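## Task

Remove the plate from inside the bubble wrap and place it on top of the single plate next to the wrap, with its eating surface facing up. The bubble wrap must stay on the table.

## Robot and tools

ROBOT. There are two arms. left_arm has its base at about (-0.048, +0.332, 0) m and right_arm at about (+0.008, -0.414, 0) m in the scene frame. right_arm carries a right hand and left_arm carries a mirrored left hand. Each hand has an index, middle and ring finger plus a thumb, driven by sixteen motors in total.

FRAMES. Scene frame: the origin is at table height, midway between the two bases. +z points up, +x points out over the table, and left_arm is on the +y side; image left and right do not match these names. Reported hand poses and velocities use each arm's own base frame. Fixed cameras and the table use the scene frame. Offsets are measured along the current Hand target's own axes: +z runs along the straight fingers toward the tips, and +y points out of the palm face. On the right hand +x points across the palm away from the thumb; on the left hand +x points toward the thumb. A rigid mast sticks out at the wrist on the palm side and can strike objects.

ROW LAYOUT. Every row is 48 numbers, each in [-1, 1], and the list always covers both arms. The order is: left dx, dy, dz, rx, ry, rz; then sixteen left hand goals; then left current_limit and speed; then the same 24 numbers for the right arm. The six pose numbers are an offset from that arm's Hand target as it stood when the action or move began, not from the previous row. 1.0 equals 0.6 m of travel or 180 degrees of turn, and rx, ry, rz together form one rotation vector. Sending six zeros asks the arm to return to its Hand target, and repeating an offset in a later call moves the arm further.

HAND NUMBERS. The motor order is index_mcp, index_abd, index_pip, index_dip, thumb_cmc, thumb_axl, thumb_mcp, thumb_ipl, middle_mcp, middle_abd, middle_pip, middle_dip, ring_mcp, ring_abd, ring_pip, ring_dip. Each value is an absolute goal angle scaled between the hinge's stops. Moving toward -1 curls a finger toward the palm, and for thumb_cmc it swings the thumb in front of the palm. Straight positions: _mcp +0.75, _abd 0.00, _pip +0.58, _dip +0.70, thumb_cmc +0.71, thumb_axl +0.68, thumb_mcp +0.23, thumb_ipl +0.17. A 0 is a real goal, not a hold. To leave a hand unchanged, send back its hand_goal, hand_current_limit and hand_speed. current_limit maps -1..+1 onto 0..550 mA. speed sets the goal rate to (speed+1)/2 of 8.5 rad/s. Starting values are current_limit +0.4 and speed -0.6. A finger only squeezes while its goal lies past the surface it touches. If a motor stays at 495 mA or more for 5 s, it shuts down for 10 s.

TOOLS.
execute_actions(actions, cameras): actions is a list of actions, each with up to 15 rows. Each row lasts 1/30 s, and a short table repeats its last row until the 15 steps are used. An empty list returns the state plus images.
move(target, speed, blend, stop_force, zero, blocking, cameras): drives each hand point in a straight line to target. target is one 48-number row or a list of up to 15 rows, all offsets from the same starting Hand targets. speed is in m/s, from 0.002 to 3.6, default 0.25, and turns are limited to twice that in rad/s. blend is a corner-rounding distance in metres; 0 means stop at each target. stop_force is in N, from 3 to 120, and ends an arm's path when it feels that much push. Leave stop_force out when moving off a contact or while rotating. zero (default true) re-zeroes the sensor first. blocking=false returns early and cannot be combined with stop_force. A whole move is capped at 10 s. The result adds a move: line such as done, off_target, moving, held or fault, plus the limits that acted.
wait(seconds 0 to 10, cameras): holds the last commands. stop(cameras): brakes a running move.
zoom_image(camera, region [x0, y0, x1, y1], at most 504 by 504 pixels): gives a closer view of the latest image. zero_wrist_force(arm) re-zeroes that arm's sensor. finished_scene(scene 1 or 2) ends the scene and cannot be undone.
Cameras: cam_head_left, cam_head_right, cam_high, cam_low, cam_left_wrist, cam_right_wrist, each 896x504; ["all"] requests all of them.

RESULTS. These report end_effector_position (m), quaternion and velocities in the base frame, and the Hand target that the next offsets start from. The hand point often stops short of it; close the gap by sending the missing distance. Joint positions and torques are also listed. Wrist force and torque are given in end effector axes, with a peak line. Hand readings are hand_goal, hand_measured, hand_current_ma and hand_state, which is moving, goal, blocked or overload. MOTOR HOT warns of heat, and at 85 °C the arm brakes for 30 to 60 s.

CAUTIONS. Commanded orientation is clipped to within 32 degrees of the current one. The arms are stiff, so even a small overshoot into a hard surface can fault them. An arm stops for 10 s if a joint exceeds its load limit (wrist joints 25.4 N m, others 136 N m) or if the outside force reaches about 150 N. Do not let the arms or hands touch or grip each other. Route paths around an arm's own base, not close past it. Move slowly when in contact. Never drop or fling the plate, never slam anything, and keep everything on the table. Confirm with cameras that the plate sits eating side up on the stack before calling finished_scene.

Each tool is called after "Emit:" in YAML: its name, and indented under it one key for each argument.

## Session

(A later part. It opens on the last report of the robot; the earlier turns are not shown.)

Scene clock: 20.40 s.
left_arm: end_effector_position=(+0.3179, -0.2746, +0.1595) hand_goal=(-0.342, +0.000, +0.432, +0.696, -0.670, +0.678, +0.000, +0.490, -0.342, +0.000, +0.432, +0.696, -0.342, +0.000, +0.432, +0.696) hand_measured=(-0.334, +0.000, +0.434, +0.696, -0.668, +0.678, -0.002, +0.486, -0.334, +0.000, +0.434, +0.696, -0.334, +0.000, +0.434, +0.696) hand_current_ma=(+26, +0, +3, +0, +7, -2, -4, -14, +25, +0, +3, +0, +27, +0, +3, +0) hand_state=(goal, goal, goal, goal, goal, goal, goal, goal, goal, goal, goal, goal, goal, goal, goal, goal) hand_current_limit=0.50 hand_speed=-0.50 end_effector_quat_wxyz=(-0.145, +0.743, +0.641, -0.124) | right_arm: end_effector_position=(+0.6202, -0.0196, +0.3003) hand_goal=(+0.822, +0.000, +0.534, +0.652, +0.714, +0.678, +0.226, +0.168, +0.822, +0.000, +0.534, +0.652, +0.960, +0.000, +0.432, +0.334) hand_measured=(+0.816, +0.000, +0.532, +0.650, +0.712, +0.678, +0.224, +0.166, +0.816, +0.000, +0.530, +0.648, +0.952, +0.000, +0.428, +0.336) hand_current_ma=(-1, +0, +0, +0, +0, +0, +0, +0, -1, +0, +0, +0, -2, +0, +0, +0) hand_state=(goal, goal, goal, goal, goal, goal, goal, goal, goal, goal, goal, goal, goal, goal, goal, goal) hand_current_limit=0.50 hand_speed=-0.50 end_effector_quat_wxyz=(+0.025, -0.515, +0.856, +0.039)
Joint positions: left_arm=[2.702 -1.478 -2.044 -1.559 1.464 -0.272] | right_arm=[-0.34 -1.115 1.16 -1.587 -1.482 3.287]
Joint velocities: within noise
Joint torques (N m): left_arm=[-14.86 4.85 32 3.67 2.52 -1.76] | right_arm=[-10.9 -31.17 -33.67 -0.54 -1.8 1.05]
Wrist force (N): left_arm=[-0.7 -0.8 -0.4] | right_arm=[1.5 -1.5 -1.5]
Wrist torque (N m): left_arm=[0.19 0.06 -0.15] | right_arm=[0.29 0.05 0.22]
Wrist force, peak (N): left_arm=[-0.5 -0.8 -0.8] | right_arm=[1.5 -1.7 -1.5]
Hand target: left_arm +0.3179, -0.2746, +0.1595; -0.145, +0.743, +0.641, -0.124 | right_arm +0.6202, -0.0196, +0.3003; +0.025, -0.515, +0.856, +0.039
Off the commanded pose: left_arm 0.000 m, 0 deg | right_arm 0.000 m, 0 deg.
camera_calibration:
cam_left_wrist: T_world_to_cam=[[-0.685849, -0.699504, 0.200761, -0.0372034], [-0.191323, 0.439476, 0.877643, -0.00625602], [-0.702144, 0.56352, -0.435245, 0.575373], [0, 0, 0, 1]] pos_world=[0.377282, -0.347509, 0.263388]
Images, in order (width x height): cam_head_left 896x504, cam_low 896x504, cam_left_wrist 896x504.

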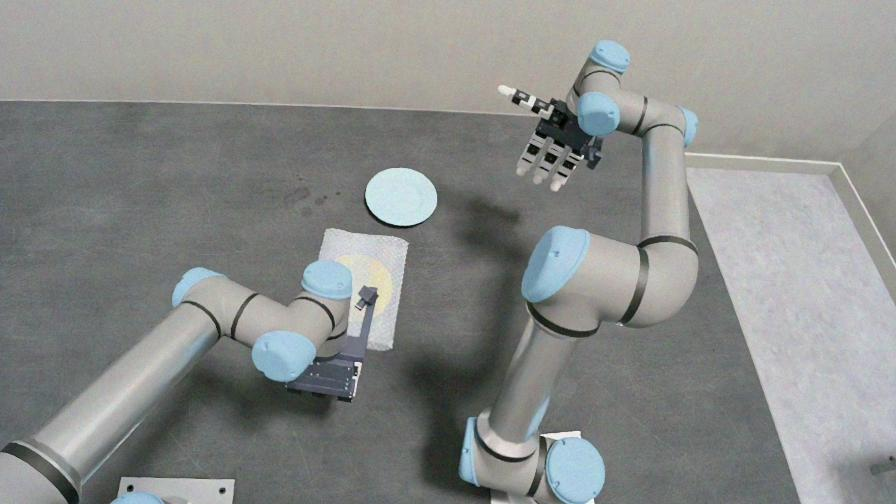

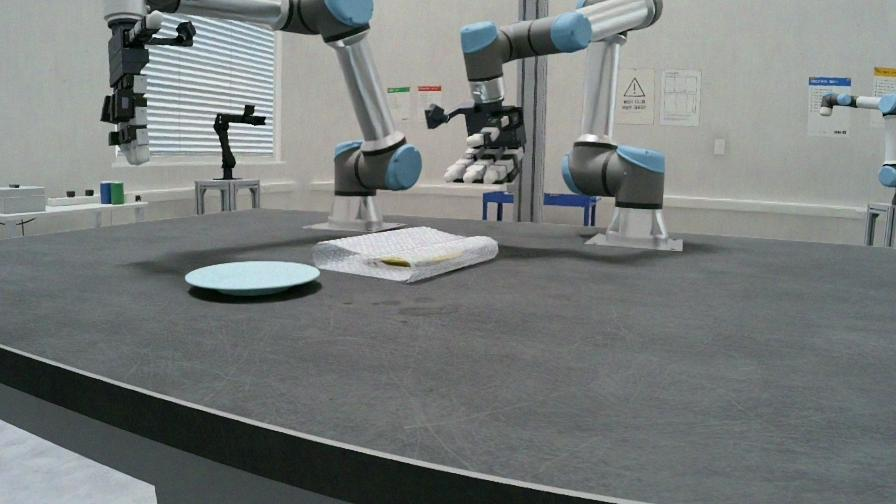

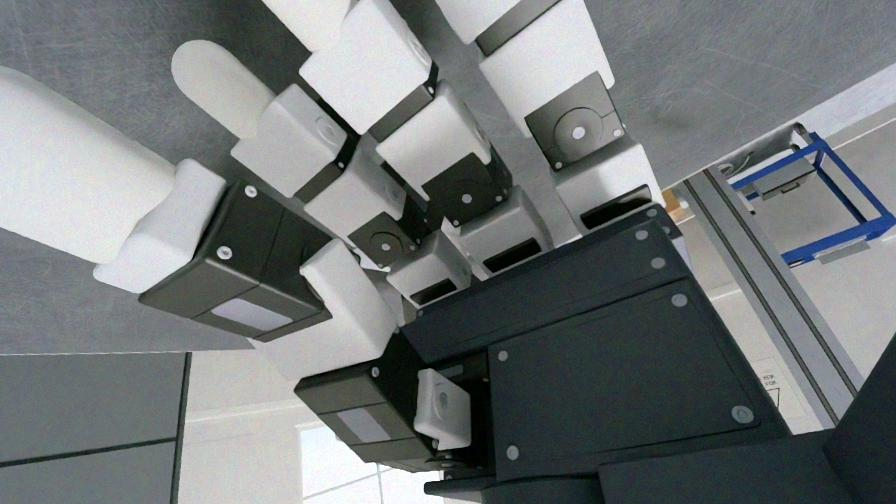

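Emit:
move:
  target:
    - [0,0.0822,0.2032,0,0,0,-0.342,0,0.431,0.696,-0.671,0.678,0.0,0.49,-0.342,0,0.431,0.696,-0.342,0,0.431,0.696,0.5,-0.5,0,0,0,0,0,0,0.822,0,0.533,0.652,0.714,0.678,0.226,0.168,0.822,0,0.533,0.652,0.96,0,0.431,0.333,0.5,-0.5]
  speed: 0.08
  stop_force: 5
  cameras: ["cam_head_left","cam_low","cam_left_wrist"]

Scene clock: 23.67 s.
left_arm: end_effector_position=(+0.3181, -0.2745, +0.0280) hand_goal=(-0.342, +0.000, +0.432, +0.696, -0.670, +0.678, +0.000, +0.490, -0.342, +0.000, +0.432, +0.696, -0.342, +0.000, +0.432, +0.696) hand_measured=(-0.334, +0.000, +0.434, +0.696, -0.668, +0.678, -0.002, +0.486, -0.334, +0.000, +0.434, +0.696, -0.334, +0.000, +0.434, +0.696) hand_current_ma=(+26, +0, +3, +0, +7, -2, -4, -14, +25, +0, +3, +0, +27, +0, +3, +0) hand_state=(goal, goal, goal, goal, goal, goal, goal, goal, goal, goal, goal, goal, goal, goal, goal, goal) hand_current_limit=0.50 hand_speed=-0.50 end_effector_quat_wxyz=(-0.145, +0.743, +0.641, -0.124) | right_arm: end_effector_position=(+0.6202, -0.0196, +0.3003) hand_goal=(+0.822, +0.000, +0.534, +0.652, +0.714, +0.678, +0.226, +0.168, +0.822, +0.000, +0.534, +0.652, +0.960, +0.000, +0.432, +0.334) hand_measured=(+0.816, +0.000, +0.532, +0.650, +0.712, +0.678, +0.224, +0.166, +0.816, +0.000, +0.530, +0.648, +0.952, +0.000, +0.428, +0.336) hand_current_ma=(-1, +0, +0, +0, +0, +0, +0, +0, -1, +0, +0, +0, -2, +0, +0, +0) hand_state=(goal, goal, goal, goal, goal, goal, goal, goal, goal, goal, goal, goal, goal, goal, goal, goal) hand_current_limit=0.50 hand_speed=-0.50 end_effector_quat_wxyz=(+0.025, -0.515, +0.856, +0.039)
Joint positions: left_arm=[2.703 -1.681 -2.243 -1.158 1.464 -0.272] | right_arm=[-0.34 -1.115 1.16 -1.587 -1.482 3.287]
Joint torques (N m): left_arm=[-10.7 8.86 5.57 3.55 2.59 -1.68] | right_arm=[-12.38 -30.45 -33.85 -0.38 -1.76 0.83]
Wrist force (N): left_arm=[-0.2 -0.9 -0.4] | right_arm=[1.4 -1.5 -1.4]
Wrist torque (N m): left_arm=[0.18 -0.01 -0.14] | right_arm=[0.26 0.05 0.21]
Wrist force, peak (N): left_arm=[-0.4 -0.9 -1.1] | right_arm=[1.5 -1.7 -1.6]
Hand target: left_arm +0.3181, -0.2745, +0.0280; -0.145, +0.743, +0.641, -0.124 | right_arm +0.6202, -0.0196, +0.3003; +0.025, -0.515, +0.856, +0.039
Off the commanded pose: left_arm 0.000 m, 0 deg | right_arm 0.000 m, 0 deg.
move: done
camera_calibration:
cam_left_wrist: T_world_to_cam=[[-0.685849, -0.699504, 0.200761, -0.0106648], [-0.191323, 0.439476, 0.877643, 0.109129], [-0.702144, 0.56352, -0.435245, 0.518152], [0, 0, 0, 1]] pos_world=[0.377382, -0.347409, 0.131888]
Images, in order (width x height): cam_head_left 896x504, cam_low 896x504, cam_left_wrist 896x504.

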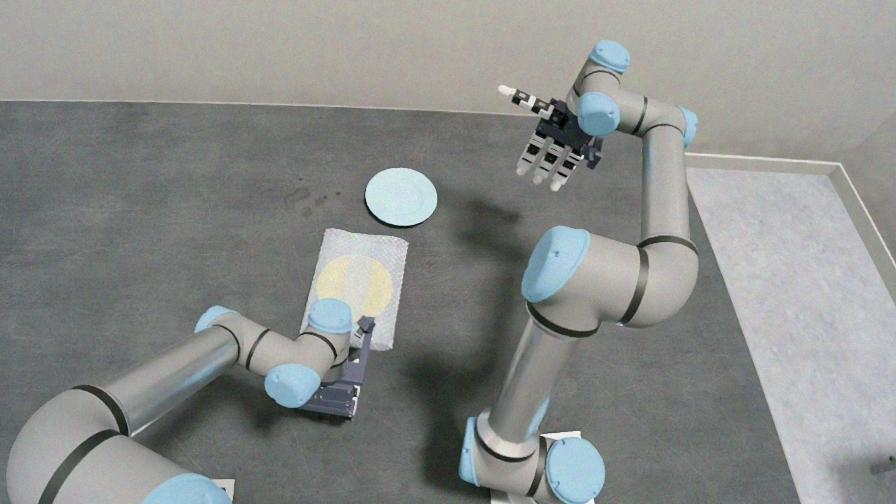

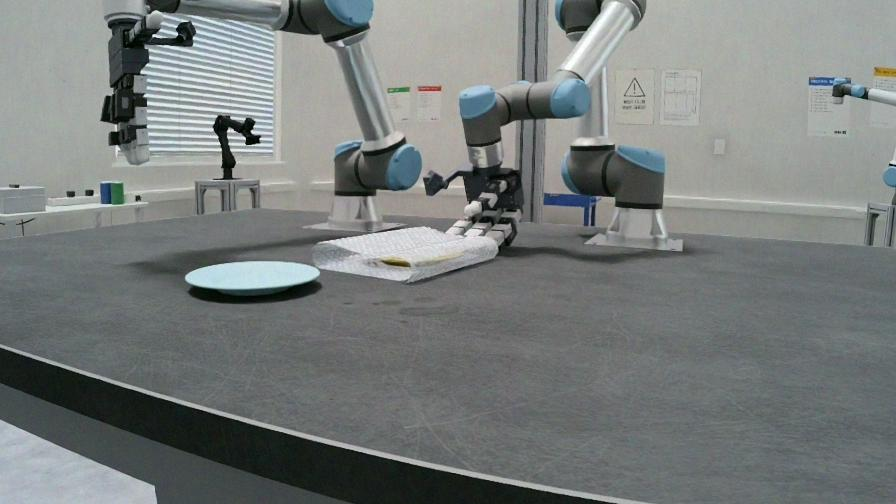

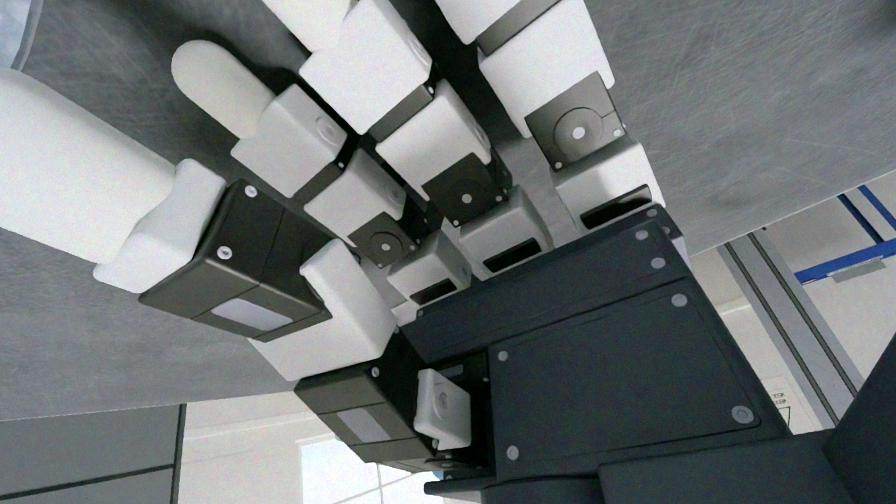

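Emit:
move:
  target:
    - [0,0.0927,-0.0375,0,0,0,-0.342,0,0.431,0.696,-0.671,0.678,0.0,0.49,-0.342,0,0.431,0.696,-0.342,0,0.431,0.696,0.5,-0.5,0,0,0,0,0,0,0.822,0,0.533,0.652,0.714,0.678,0.226,0.168,0.822,0,0.533,0.652,0.96,0,0.431,0.333,0.5,-0.5]
  speed: 0.05
  stop_force: 5
  cameras: ["cam_head_left","cam_low","cam_left_wrist"]

Emit:
zoom_image:
  camera: "cam_low"
  region: [280, 180, 560, 340]

Scene clock: 26.00 s.
left_arm: end_effector_position=(+0.3775, -0.2833, +0.0281) hand_goal=(-0.342, +0.000, +0.432, +0.696, -0.670, +0.678, +0.000, +0.490, -0.342, +0.000, +0.432, +0.696, -0.342, +0.000, +0.432, +0.696) hand_measured=(-0.334, +0.000, +0.434, +0.696, -0.668, +0.678, -0.002, +0.486, -0.334, +0.000, +0.434, +0.696, -0.334, +0.000, +0.434, +0.696) hand_current_ma=(+26, +0, +3, +0, +7, -2, -5, -14, +25, +0, +3, +0, +27, +0, +3, +0) hand_state=(goal, goal, goal, goal, goal, goal, goal, goal, goal, goal, goal, goal, goal, goal, goal, goal) hand_current_limit=0.50 hand_speed=-0.50 end_effector_quat_wxyz=(-0.145, +0.743, +0.641, -0.124) | right_arm: end_effector_position=(+0.6202, -0.0196, +0.3003) hand_goal=(+0.822, +0.000, +0.534, +0.652, +0.714, +0.678, +0.226, +0.168, +0.822, +0.000, +0.534, +0.652, +0.960, +0.000, +0.432, +0.334) hand_measured=(+0.816, +0.000, +0.532, +0.650, +0.712, +0.678, +0.224, +0.166, +0.816, +0.000, +0.530, +0.648, +0.952, +0.000, +0.428, +0.336) hand_current_ma=(-1, +0, +0, +0, +0, +0, +0, +0, -1, +0, +0, +0, -2, +0, +0, +0) hand_state=(goal, goal, goal, goal, goal, goal, goal, goal, goal, goal, goal, goal, goal, goal, goal, goal) hand_current_limit=0.50 hand_speed=-0.50 end_effector_quat_wxyz=(+0.025, -0.515, +0.856, +0.039)
Joint positions: left_arm=[2.739 -1.789 -2.106 -1.189 1.477 -0.237] | right_arm=[-0.34 -1.115 1.16 -1.587 -1.482 3.287]
Joint torques (N m): left_arm=[13.84 13.12 27.64 0.62 2.57 1.41] | right_arm=[-10.86 -31.29 -33.97 -0.53 -2.05 0.75]
Wrist force (N): left_arm=[-0.3 -0.8 -0.7] | right_arm=[1.5 -1.7 -1.3]
Wrist torque (N m): left_arm=[0.19 -0.02 -0.31] | right_arm=[0.23 0.05 0.21]
Wrist force, peak (N): left_arm=[-0.2 -1.0 -0.8] | right_arm=[1.6 -1.6 -1.5]
Hand target: left_arm +0.3775, -0.2833, +0.0281; -0.145, +0.743, +0.641, -0.124 | right_arm +0.6202, -0.0196, +0.3003; +0.025, -0.515, +0.856, +0.039
Off the commanded pose: left_arm 0.000 m, 0 deg | right_arm 0.000 m, 0 deg.
move: done
camera_calibration:
cam_left_wrist: T_world_to_cam=[[-0.685849, -0.699504, 0.200761, 0.023899], [-0.191323, 0.439476, 0.877643, 0.124273], [-0.702144, 0.56352, -0.435245, 0.564862], [0, 0, 0, 1]] pos_world=[0.436782, -0.356209, 0.131988]
Images, in order (width x height): cam_head_left 896x504, cam_low 896x504, cam_left_wrist 896x504.

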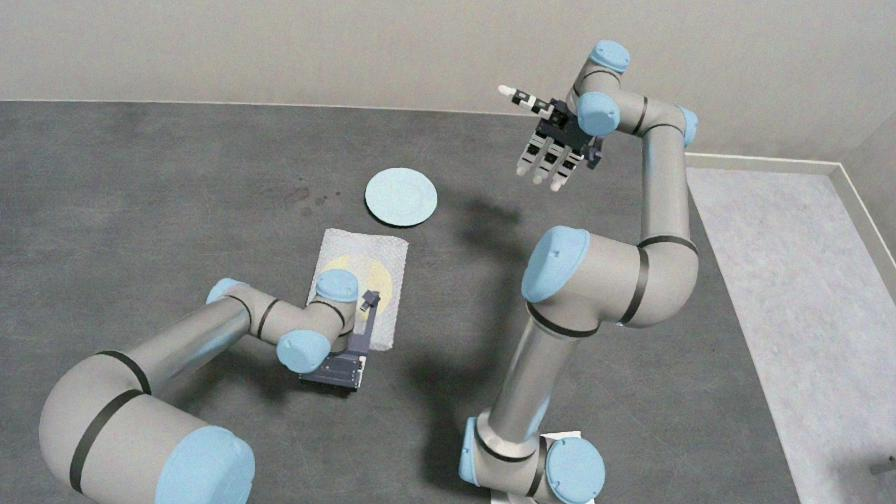

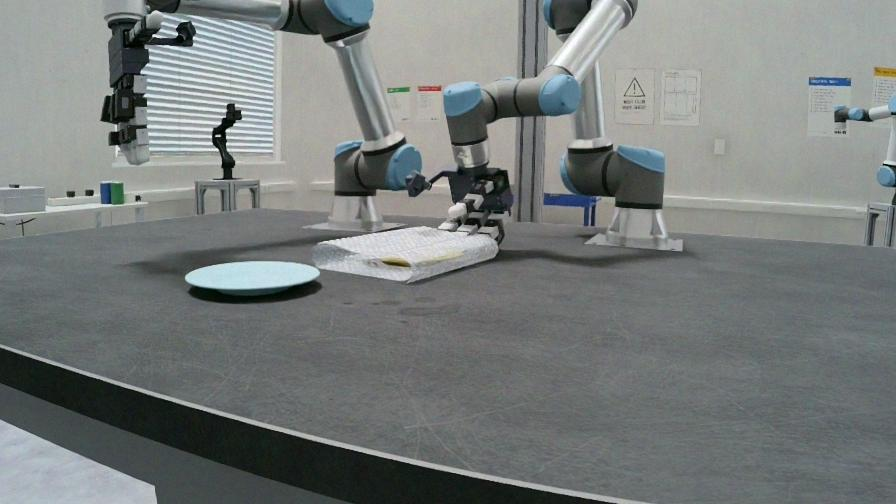

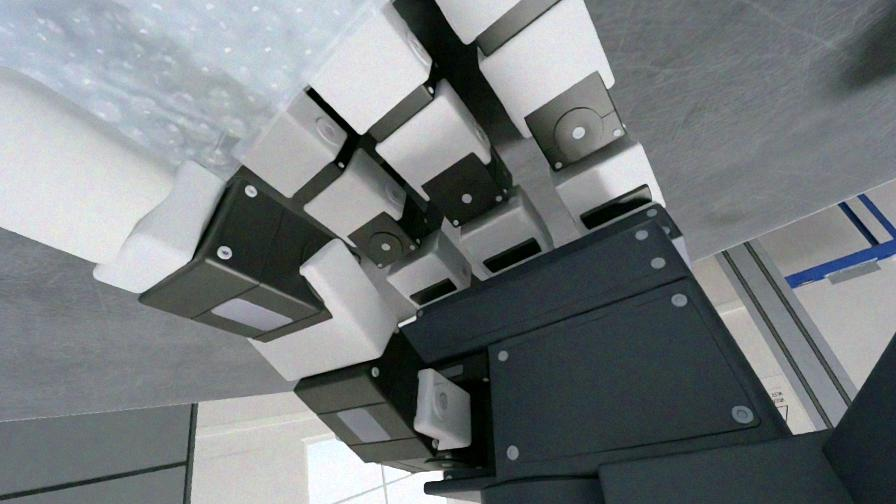

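Scaled by 1.800 from the camera's 896x504 image, which has a finer 1280x720 frame.

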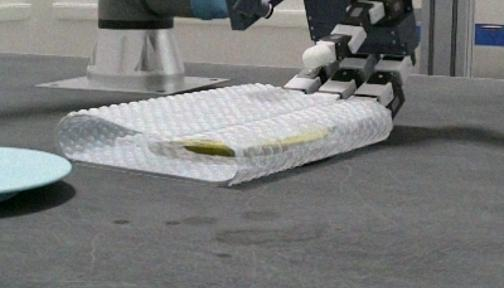

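Emit:
move:
  target:
    - [0,0.0464,-0.0188,0,0,0,-0.342,0,0.431,0.696,-0.671,0.678,0.0,0.49,-0.342,0,0.431,0.696,-0.342,0,0.431,0.696,0.5,-0.5,0,0,0,0,0,0,0.822,0,0.533,0.652,0.714,0.678,0.226,0.168,0.822,0,0.533,0.652,0.96,0,0.431,0.333,0.5,-0.5]
  speed: 0.05
  stop_force: 5
  cameras: ["cam_head_left","cam_low","cam_left_wrist"]

Emit:
zoom_image:
  camera: "cam_low"
  region: [280, 180, 560, 340]

Scene clock: 27.80 s.
left_arm: end_effector_position=(+0.4072, -0.2877, +0.0281) hand_goal=(-0.342, +0.000, +0.432, +0.696, -0.670, +0.678, +0.000, +0.490, -0.342, +0.000, +0.432, +0.696, -0.342, +0.000, +0.432, +0.696) hand_measured=(-0.334, +0.000, +0.434, +0.696, -0.668, +0.678, -0.002, +0.486, -0.328, +0.000, +0.438, +0.696, -0.334, +0.000, +0.434, +0.696) hand_current_ma=(+26, +0, +3, +0, +7, -2, -5, -14, +51, +0, +17, +1, +27, +0, +3, +0) hand_state=(goal, goal, goal, goal, goal, goal, goal, goal, goal, goal, goal, goal, goal, goal, goal, goal) hand_current_limit=0.50 hand_speed=-0.50 end_effector_quat_wxyz=(-0.145, +0.743, +0.641, -0.124) | right_arm: end_effector_position=(+0.6202, -0.0196, +0.3003) hand_goal=(+0.822, +0.000, +0.534, +0.652, +0.714, +0.678, +0.226, +0.168, +0.822, +0.000, +0.534, +0.652, +0.960, +0.000, +0.432, +0.334) hand_measured=(+0.816, +0.000, +0.532, +0.650, +0.712, +0.678, +0.224, +0.166, +0.816, +0.000, +0.530, +0.648, +0.952, +0.000, +0.428, +0.336) hand_current_ma=(-1, +0, +0, +0, +0, +0, +0, +0, -1, +0, +0, +0, -2, +0, +0, +0) hand_state=(goal, goal, goal, goal, goal, goal, goal, goal, goal, goal, goal, goal, goal, goal, goal, goal) hand_current_limit=0.50 hand_speed=-0.50 end_effector_quat_wxyz=(+0.025, -0.515, +0.856, +0.039)
Joint positions: left_arm=[2.754 -1.842 -2.033 -1.21 1.483 -0.223] | right_arm=[-0.34 -1.115 1.16 -1.587 -1.482 3.287]
Joint torques (N m): left_arm=[13.91 16.25 28.55 0.8 2.53 1.41] | right_arm=[-10.27 -32.07 -33.92 -0.49 -1.78 0.62]
Wrist force (N): left_arm=[-0.3 -1.5 0.1] | right_arm=[1.5 -1.5 -1.6]
Wrist torque (N m): left_arm=[0.22 0.00 -0.30] | right_arm=[0.29 0.05 0.22]
Wrist force, peak (N): left_arm=[-0.4 -2.0 -0.4] | right_arm=[1.7 -1.6 -1.4]
Hand target: left_arm +0.4072, -0.2877, +0.0281; -0.145, +0.743, +0.641, -0.124 | right_arm +0.6202, -0.0196, +0.3003; +0.025, -0.515, +0.856, +0.039
Off the commanded pose: left_arm 0.000 m, 0 deg | right_arm 0.000 m, 0 deg.
move: done
camera_calibration:
cam_left_wrist: T_world_to_cam=[[-0.685849, -0.699504, 0.200761, 0.0411909], [-0.191323, 0.439476, 0.877643, 0.131889], [-0.702144, 0.56352, -0.435245, 0.588195], [0, 0, 0, 1]] pos_world=[0.466482, -0.360609, 0.131988]
Images, in order (width x height): cam_head_left 896x504, cam_low 896x504, cam_left_wrist 896x504.

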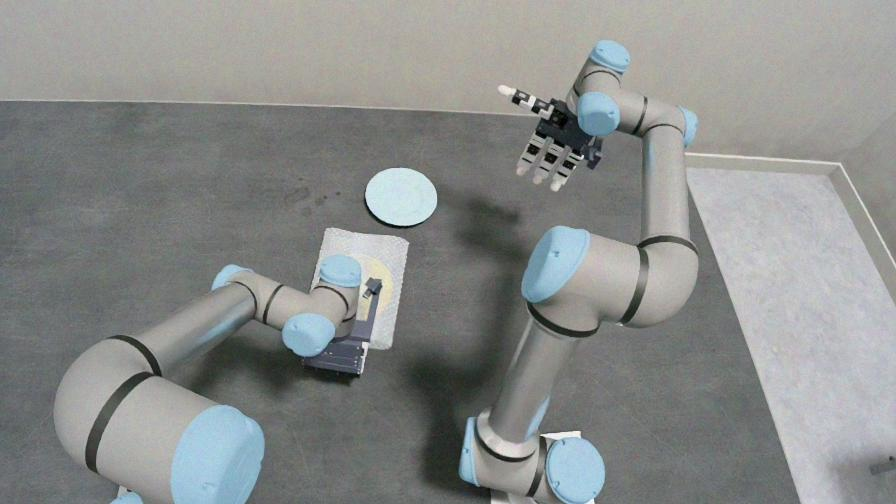

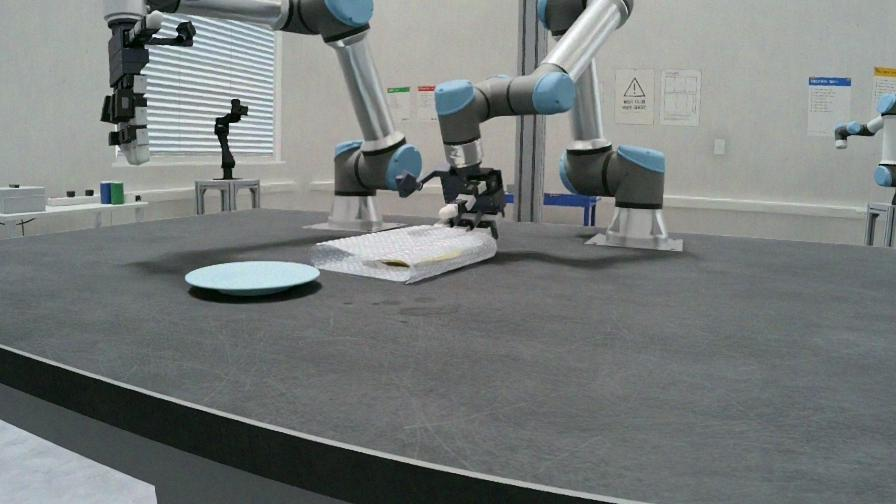

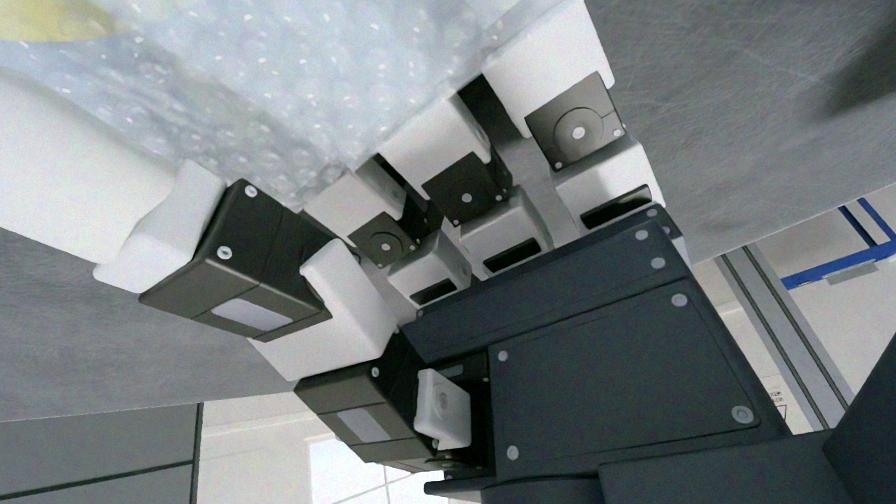

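Scaled by 1.800 from the camera's 896x504 image, which has a finer 1280x720 frame.

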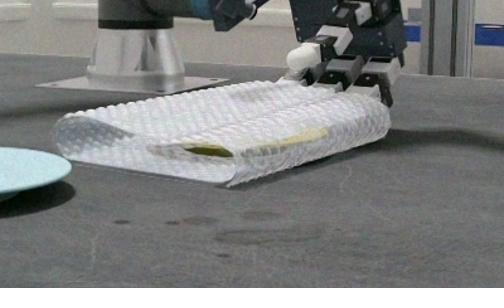

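Emit:
move:
  target:
    - [0,0,0,0,0,0,-0.34,0,0.139,0.261,-0.671,0.678,-0.35,0.1676,-0.34,0,0.139,0.261,-0.34,0,0.139,0.261,0.5,-0.7,0,0,0,0,0,0,0.822,0,0.533,0.652,0.714,0.678,0.226,0.168,0.822,0,0.533,0.652,0.96,0,0.431,0.333,0.5,-0.5]
  speed: 0.05
  cameras: ["cam_head_left","cam_low","cam_left_wrist"]

Emit:
zoom_image:
  camera: "cam_low"
  region: [280, 180, 560, 340]

Scene clock: 28.80 s.
left_arm: end_effector_position=(+0.4072, -0.2877, +0.0281) hand_goal=(-0.340, +0.000, +0.140, +0.262, -0.670, +0.678, -0.350, +0.168, -0.340, +0.000, +0.140, +0.262, -0.340, +0.000, +0.140, +0.262) hand_measured=(-0.292, +0.018, +0.176, +0.292, -0.668, +0.678, -0.174, +0.234, -0.274, -0.026, +0.220, +0.300, -0.334, +0.000, +0.148, +0.266) hand_current_ma=(+202, +56, +143, +115, +8, -2, +413, +378, +292, -83, +338, +146, +21, +0, +26, +10) hand_state=(blocked, goal, blocked, blocked, goal, goal, blocked, blocked, blocked, blocked, blocked, blocked, goal, goal, goal, goal) hand_current_limit=0.50 hand_speed=-0.70 end_effector_quat_wxyz=(-0.145, +0.743, +0.641, -0.124) | right_arm: end_effector_position=(+0.6202, -0.0196, +0.3003) hand_goal=(+0.822, +0.000, +0.534, +0.652, +0.714, +0.678, +0.226, +0.168, +0.822, +0.000, +0.534, +0.652, +0.960, +0.000, +0.432, +0.334) hand_measured=(+0.816, +0.000, +0.532, +0.650, +0.712, +0.678, +0.224, +0.166, +0.816, +0.000, +0.530, +0.648, +0.952, +0.000, +0.428, +0.336) hand_current_ma=(-1, +0, +0, +0, +0, +0, +0, +0, -1, +0, +0, +0, -2, +0, +0, +0) hand_state=(goal, goal, goal, goal, goal, goal, goal, goal, goal, goal, goal, goal, goal, goal, goal, goal) hand_current_limit=0.50 hand_speed=-0.50 end_effector_quat_wxyz=(+0.025, -0.515, +0.856, +0.039)
Joint positions: left_arm=[2.754 -1.842 -2.033 -1.21 1.483 -0.223] | right_arm=[-0.34 -1.115 1.16 -1.587 -1.482 3.287]
Joint torques (N m): left_arm=[12.9 17.99 26.51 1.32 2.25 1.34] | right_arm=[-11.55 -31.36 -34.48 -0.62 -1.81 0.28]
Wrist force (N): left_arm=[-0.1 -0.6 -0.6] | right_arm=[1.5 -1.5 -1.3]
Wrist torque (N m): left_arm=[0.20 -0.05 -0.28] | right_arm=[0.26 0.05 0.21]
Wrist force, peak (N): left_arm=[-0.3 -1.9 -0.5] | right_arm=[1.4 -1.8 -1.4]
Hand target: left_arm +0.4072, -0.2877, +0.0281; -0.145, +0.743, +0.641, -0.124 | right_arm +0.6202, -0.0196, +0.3003; +0.025, -0.515, +0.856, +0.039
Off the commanded pose: left_arm 0.000 m, 0 deg | right_arm 0.000 m, 0 deg.
move: done
camera_calibration:
cam_left_wrist: T_world_to_cam=[[-0.685849, -0.699504, 0.200761, 0.0411909], [-0.191323, 0.439476, 0.877643, 0.131889], [-0.702144, 0.56352, -0.435245, 0.588195], [0, 0, 0, 1]] pos_world=[0.466482, -0.360609, 0.131988]
Images, in order (width x height): cam_head_left 896x504, cam_low 896x504, cam_left_wrist 896x504.

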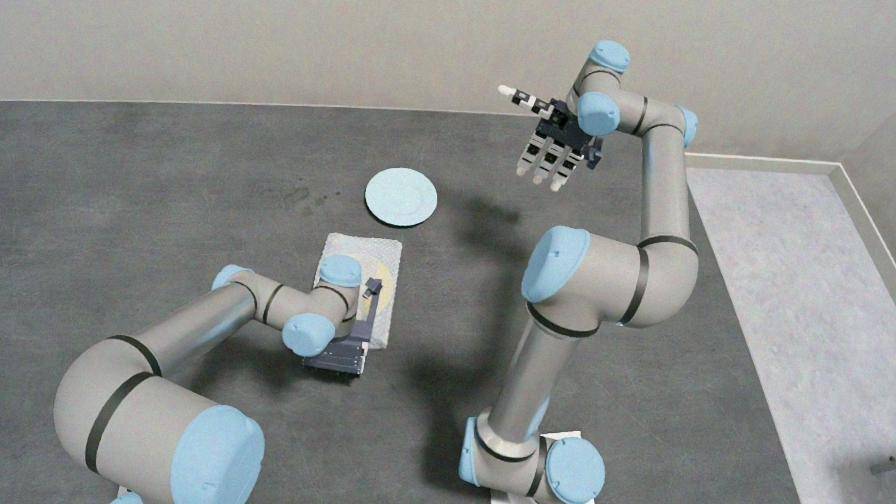

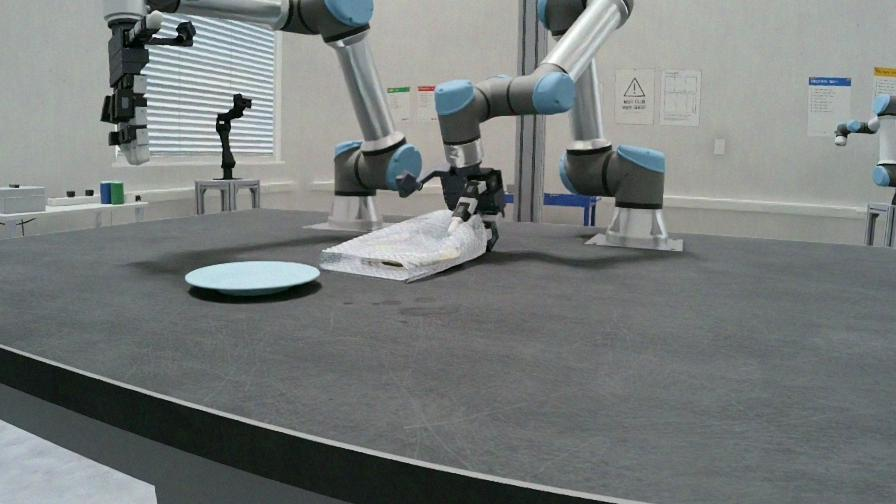

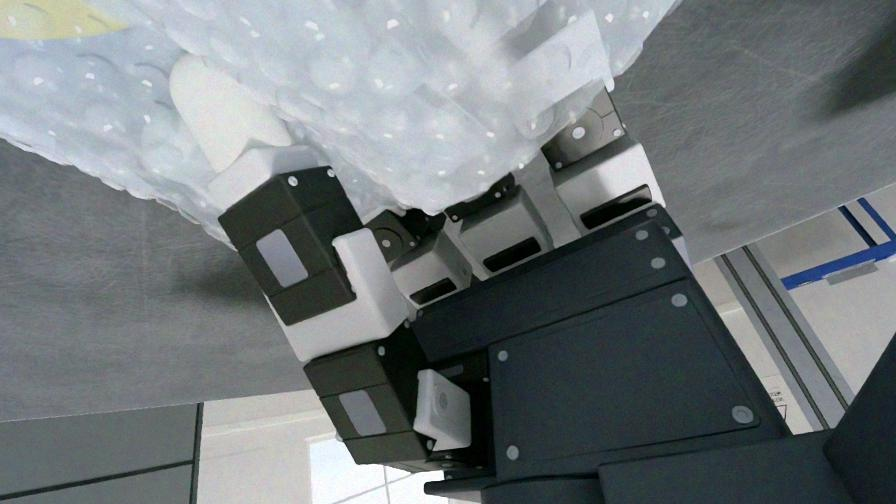

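Scaled by 1.800 from the camera's 896x504 image, which has a finer 1280x720 frame.

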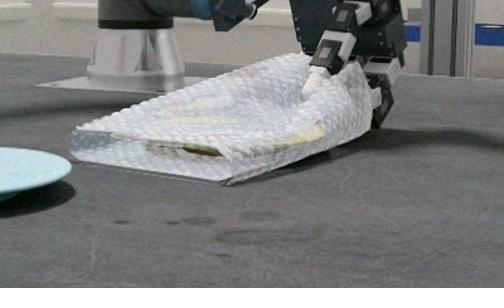

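Emit:
move:
  target:
    - [0.05,-0.2538,-0.0052,0,0,0,-0.34,0,0.139,0.261,-0.671,0.678,-0.35,0.1676,-0.34,0,0.139,0.261,-0.34,0,0.139,0.261,0.5,-0.7,0,0,0,0,0,0,0.822,0,0.533,0.652,0.714,0.678,0.226,0.168,0.822,0,0.533,0.652,0.96,0,0.431,0.333,0.5,-0.5]
  speed: 0.06
  cameras: ["cam_head_left","cam_low","cam_left_wrist"]

Emit:
zoom_image:
  camera: "cam_low"
  region: [280, 180, 560, 340]

Scene clock: 32.17 s.
left_arm: end_effector_position=(+0.2731, -0.2375, +0.0880) hand_goal=(-0.340, +0.000, +0.140, +0.262, -0.670, +0.678, -0.350, +0.168, -0.340, +0.000, +0.140, +0.262, -0.340, +0.000, +0.140, +0.262) hand_measured=(-0.286, +0.020, +0.176, +0.292, -0.668, +0.678, -0.174, +0.226, -0.274, -0.028, +0.220, +0.298, -0.324, +0.000, +0.148, +0.266) hand_current_ma=(+234, +59, +143, +114, +8, -2, +412, +335, +292, -88, +338, +144, +62, +0, +26, +10) hand_state=(blocked, goal, blocked, blocked, goal, goal, blocked, blocked, blocked, blocked, blocked, blocked, goal, goal, goal, goal) hand_current_limit=0.50 hand_speed=-0.70 end_effector_quat_wxyz=(-0.145, +0.743, +0.641, -0.124) | right_arm: end_effector_position=(+0.6202, -0.0196, +0.3003) hand_goal=(+0.822, +0.000, +0.534, +0.652, +0.714, +0.678, +0.226, +0.168, +0.822, +0.000, +0.534, +0.652, +0.960, +0.000, +0.432, +0.334) hand_measured=(+0.816, +0.000, +0.532, +0.650, +0.712, +0.678, +0.224, +0.166, +0.816, +0.000, +0.530, +0.648, +0.952, +0.000, +0.428, +0.336) hand_current_ma=(-1, +0, +0, +0, +0, +0, +0, +0, -1, +0, +0, +0, -2, +0, +0, +0) hand_state=(goal, goal, goal, goal, goal, goal, goal, goal, goal, goal, goal, goal, goal, goal, goal, goal) hand_current_limit=0.50 hand_speed=-0.50 end_effector_quat_wxyz=(+0.025, -0.515, +0.856, +0.039)
Joint positions: left_arm=[2.743 -1.416 -2.301 -1.368 1.479 -0.234] | right_arm=[-0.34 -1.115 1.16 -1.587 -1.482 3.287]
Joint torques (N m): left_arm=[-14.72 26.33 9.11 0.76 -2.63 -1.68] | right_arm=[-12.1 -30.72 -32.72 -0.62 -1.95 0.28]
Wrist force (N): left_arm=[0.0 0.5 1.0] | right_arm=[1.4 -1.5 -1.2]
Wrist torque (N m): left_arm=[0.37 -0.04 -0.10] | right_arm=[0.25 0.05 0.21]
Wrist force, peak (N): left_arm=[-0.1 0.6 1.3] | right_arm=[1.6 -1.6 -1.5]
Hand target: left_arm +0.2730, -0.2375, +0.0880; -0.145, +0.743, +0.641, -0.124 | right_arm +0.6202, -0.0196, +0.3003; +0.025, -0.515, +0.856, +0.039
Off the commanded pose: left_arm 0.000 m, 0 deg | right_arm 0.000 m, 0 deg.
move: done
camera_calibration:
cam_left_wrist: T_world_to_cam=[[-0.685849, -0.699504, 0.200761, -0.0277419], [-0.191323, 0.439476, 0.877643, 0.0317322], [-0.702144, 0.56352, -0.435245, 0.491833], [0, 0, 0, 1]] pos_world=[0.332382, -0.310509, 0.191788]
Images, in order (width x height): cam_head_left 896x504, cam_low 896x504, cam_left_wrist 896x504.

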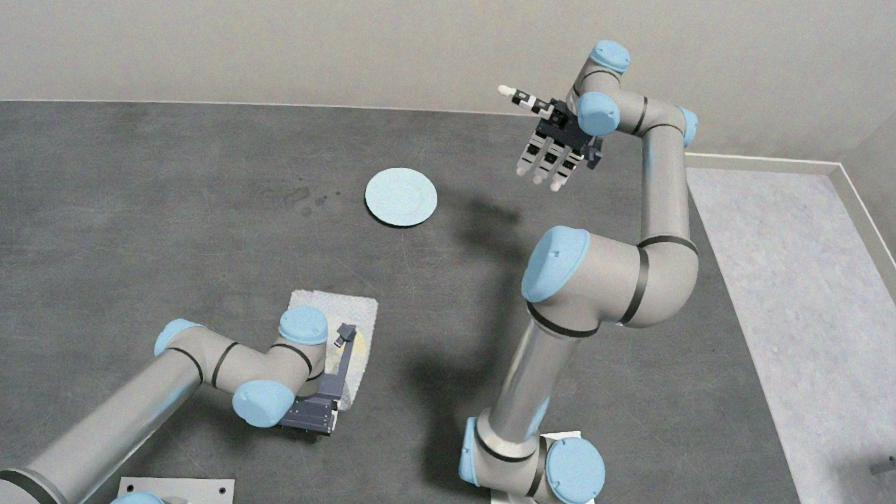

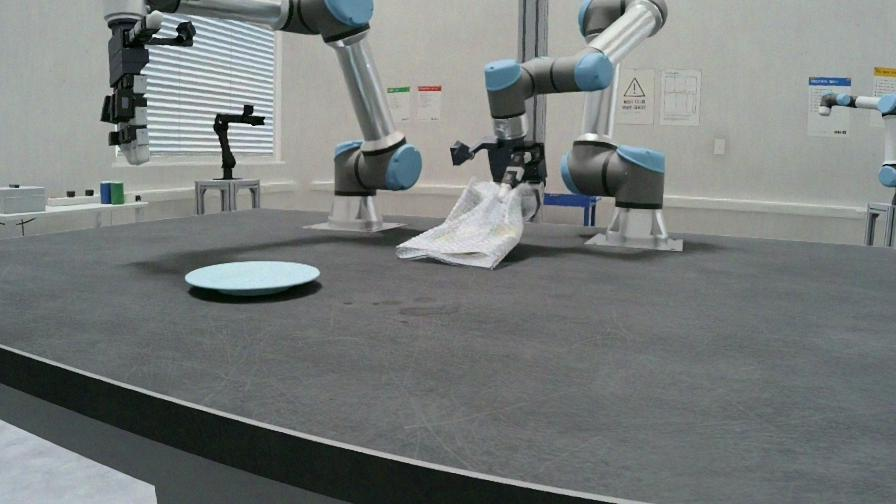

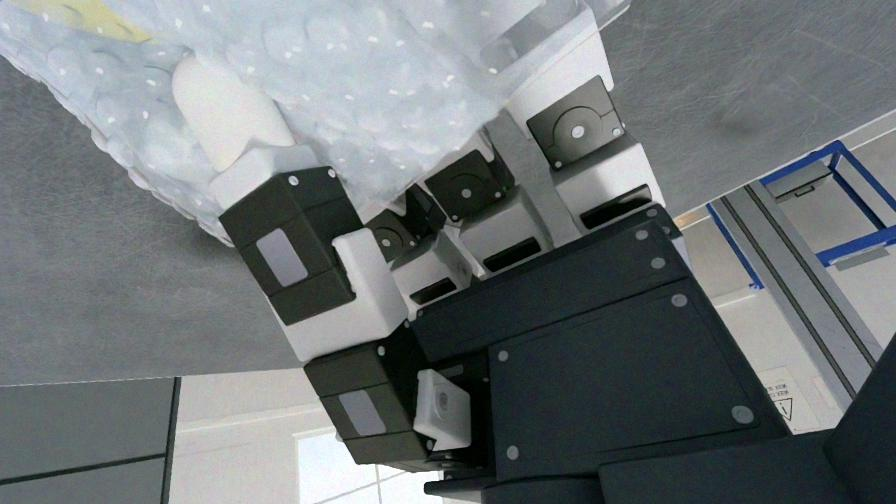

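Scaled by 1.800 from the camera's 896x504 image, which has a finer 1280x720 frame.

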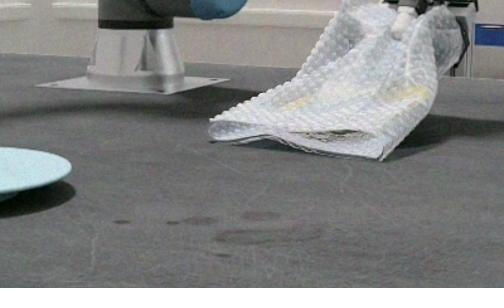

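Emit:
move:
  target:
    - [0,-0.016,-0.173,0,0,0,-0.34,0,0.139,0.261,-0.671,0.678,-0.35,0.1676,-0.34,0,0.139,0.261,-0.34,0,0.139,0.261,0.5,-0.7,0,0,0,0,0,0,0.822,0,0.533,0.652,0.714,0.678,0.226,0.168,0.822,0,0.533,0.652,0.96,0,0.431,0.333,0.5,-0.5]
  speed: 0.05
  cameras: ["cam_head_left","cam_low","cam_left_wrist"]

Emit:
zoom_image:
  camera: "cam_low"
  region: [280, 180, 560, 340]

Scene clock: 34.93 s.
left_arm: end_effector_position=(+0.3026, -0.2420, +0.1878) hand_goal=(-0.340, +0.000, +0.140, +0.262, -0.670, +0.678, -0.350, +0.168, -0.340, +0.000, +0.140, +0.262, -0.340, +0.000, +0.140, +0.262) hand_measured=(-0.282, +0.020, +0.176, +0.290, -0.666, +0.678, -0.174, +0.222, -0.274, -0.028, +0.220, +0.298, -0.318, +0.000, +0.148, +0.264) hand_current_ma=(+254, +64, +143, +105, +10, -2, +412, +310, +292, -88, +338, +138, +83, +0, +24, +7) hand_state=(blocked, blocked, blocked, blocked, goal, goal, blocked, blocked, blocked, blocked, blocked, blocked, blocked, goal, goal, goal) hand_current_limit=0.50 hand_speed=-0.70 end_effector_quat_wxyz=(-0.145, +0.743, +0.641, -0.124) | right_arm: end_effector_position=(+0.6202, -0.0196, +0.3003) hand_goal=(+0.822, +0.000, +0.534, +0.652, +0.714, +0.678, +0.226, +0.168, +0.822, +0.000, +0.534, +0.652, +0.960, +0.000, +0.432, +0.334) hand_measured=(+0.816, +0.000, +0.532, +0.650, +0.712, +0.678, +0.224, +0.166, +0.816, +0.000, +0.530, +0.648, +0.952, +0.000, +0.428, +0.336) hand_current_ma=(-1, +0, +0, +0, +0, +0, +0, +0, -1, +0, +0, +0, -2, +0, +0, +0) hand_state=(goal, goal, goal, goal, goal, goal, goal, goal, goal, goal, goal, goal, goal, goal, goal, goal) hand_current_limit=0.50 hand_speed=-0.50 end_effector_quat_wxyz=(+0.025, -0.515, +0.856, +0.039)
Joint positions: left_arm=[2.762 -1.366 -2.059 -1.661 1.486 -0.216] | right_arm=[-0.34 -1.115 1.16 -1.587 -1.482 3.287]
Joint torques (N m): left_arm=[14.2 23.24 33.49 0.68 2.59 1.43] | right_arm=[-11.63 -31.83 -34.12 -0.46 -1.86 0.07]
Wrist force (N): left_arm=[-0.5 -0.8 -0.1] | right_arm=[1.4 -1.6 -1.4]
Wrist torque (N m): left_arm=[0.26 0.02 -0.30] | right_arm=[0.27 0.06 0.21]
Wrist force, peak (N): left_arm=[-0.4 0.6 2.0] | right_arm=[1.6 -1.7 -1.4]
Hand target: left_arm +0.3026, -0.2420, +0.1879; -0.145, +0.743, +0.641, -0.124 | right_arm +0.6202, -0.0196, +0.3003; +0.025, -0.515, +0.856, +0.039
Off the commanded pose: left_arm 0.000 m, 0 deg | right_arm 0.000 m, 0 deg.
move: done
camera_calibration:
cam_left_wrist: T_world_to_cam=[[-0.68585, -0.699523, 0.200692, -0.0306283], [-0.191431, 0.439477, 0.877618, -0.0483199], [-0.702113, 0.563496, -0.435326, 0.558512], [0, 0, 0, 1]] pos_world=[0.361882, -0.314909, 0.291688]
Images, in order (width x height): cam_head_left 896x504, cam_low 896x504, cam_left_wrist 896x504.

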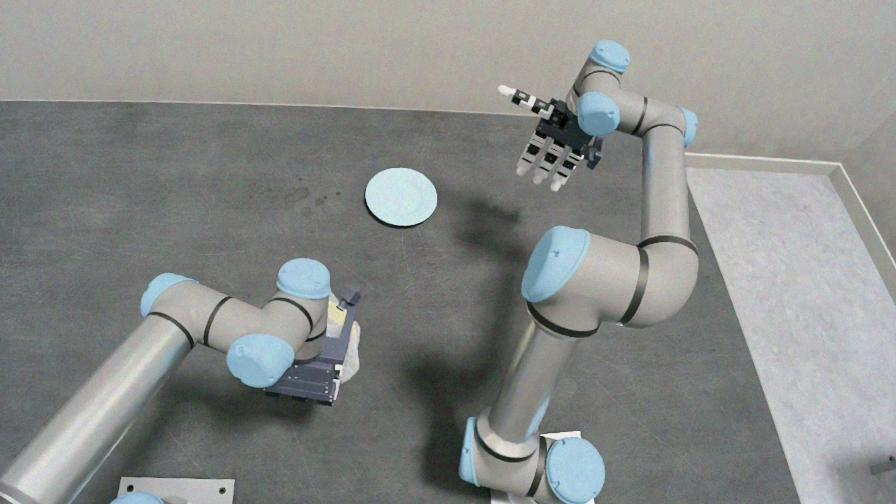

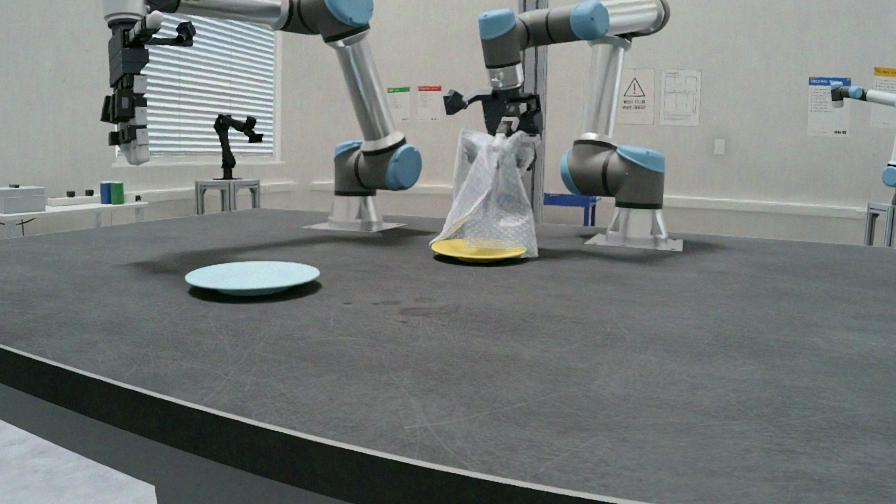

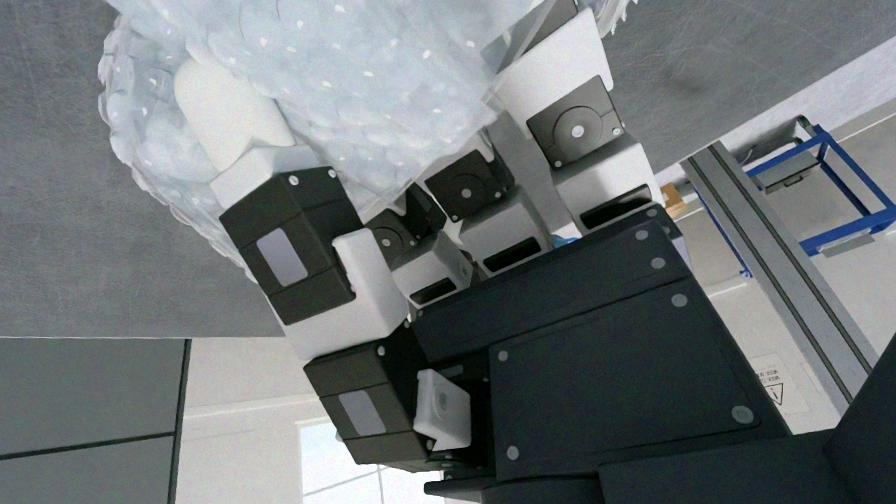

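Scaled by 1.800 from the camera's 896x504 image, which has a finer 1280x720 frame.

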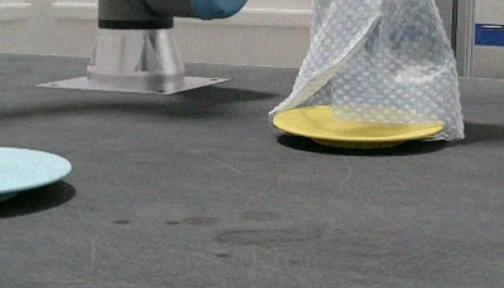

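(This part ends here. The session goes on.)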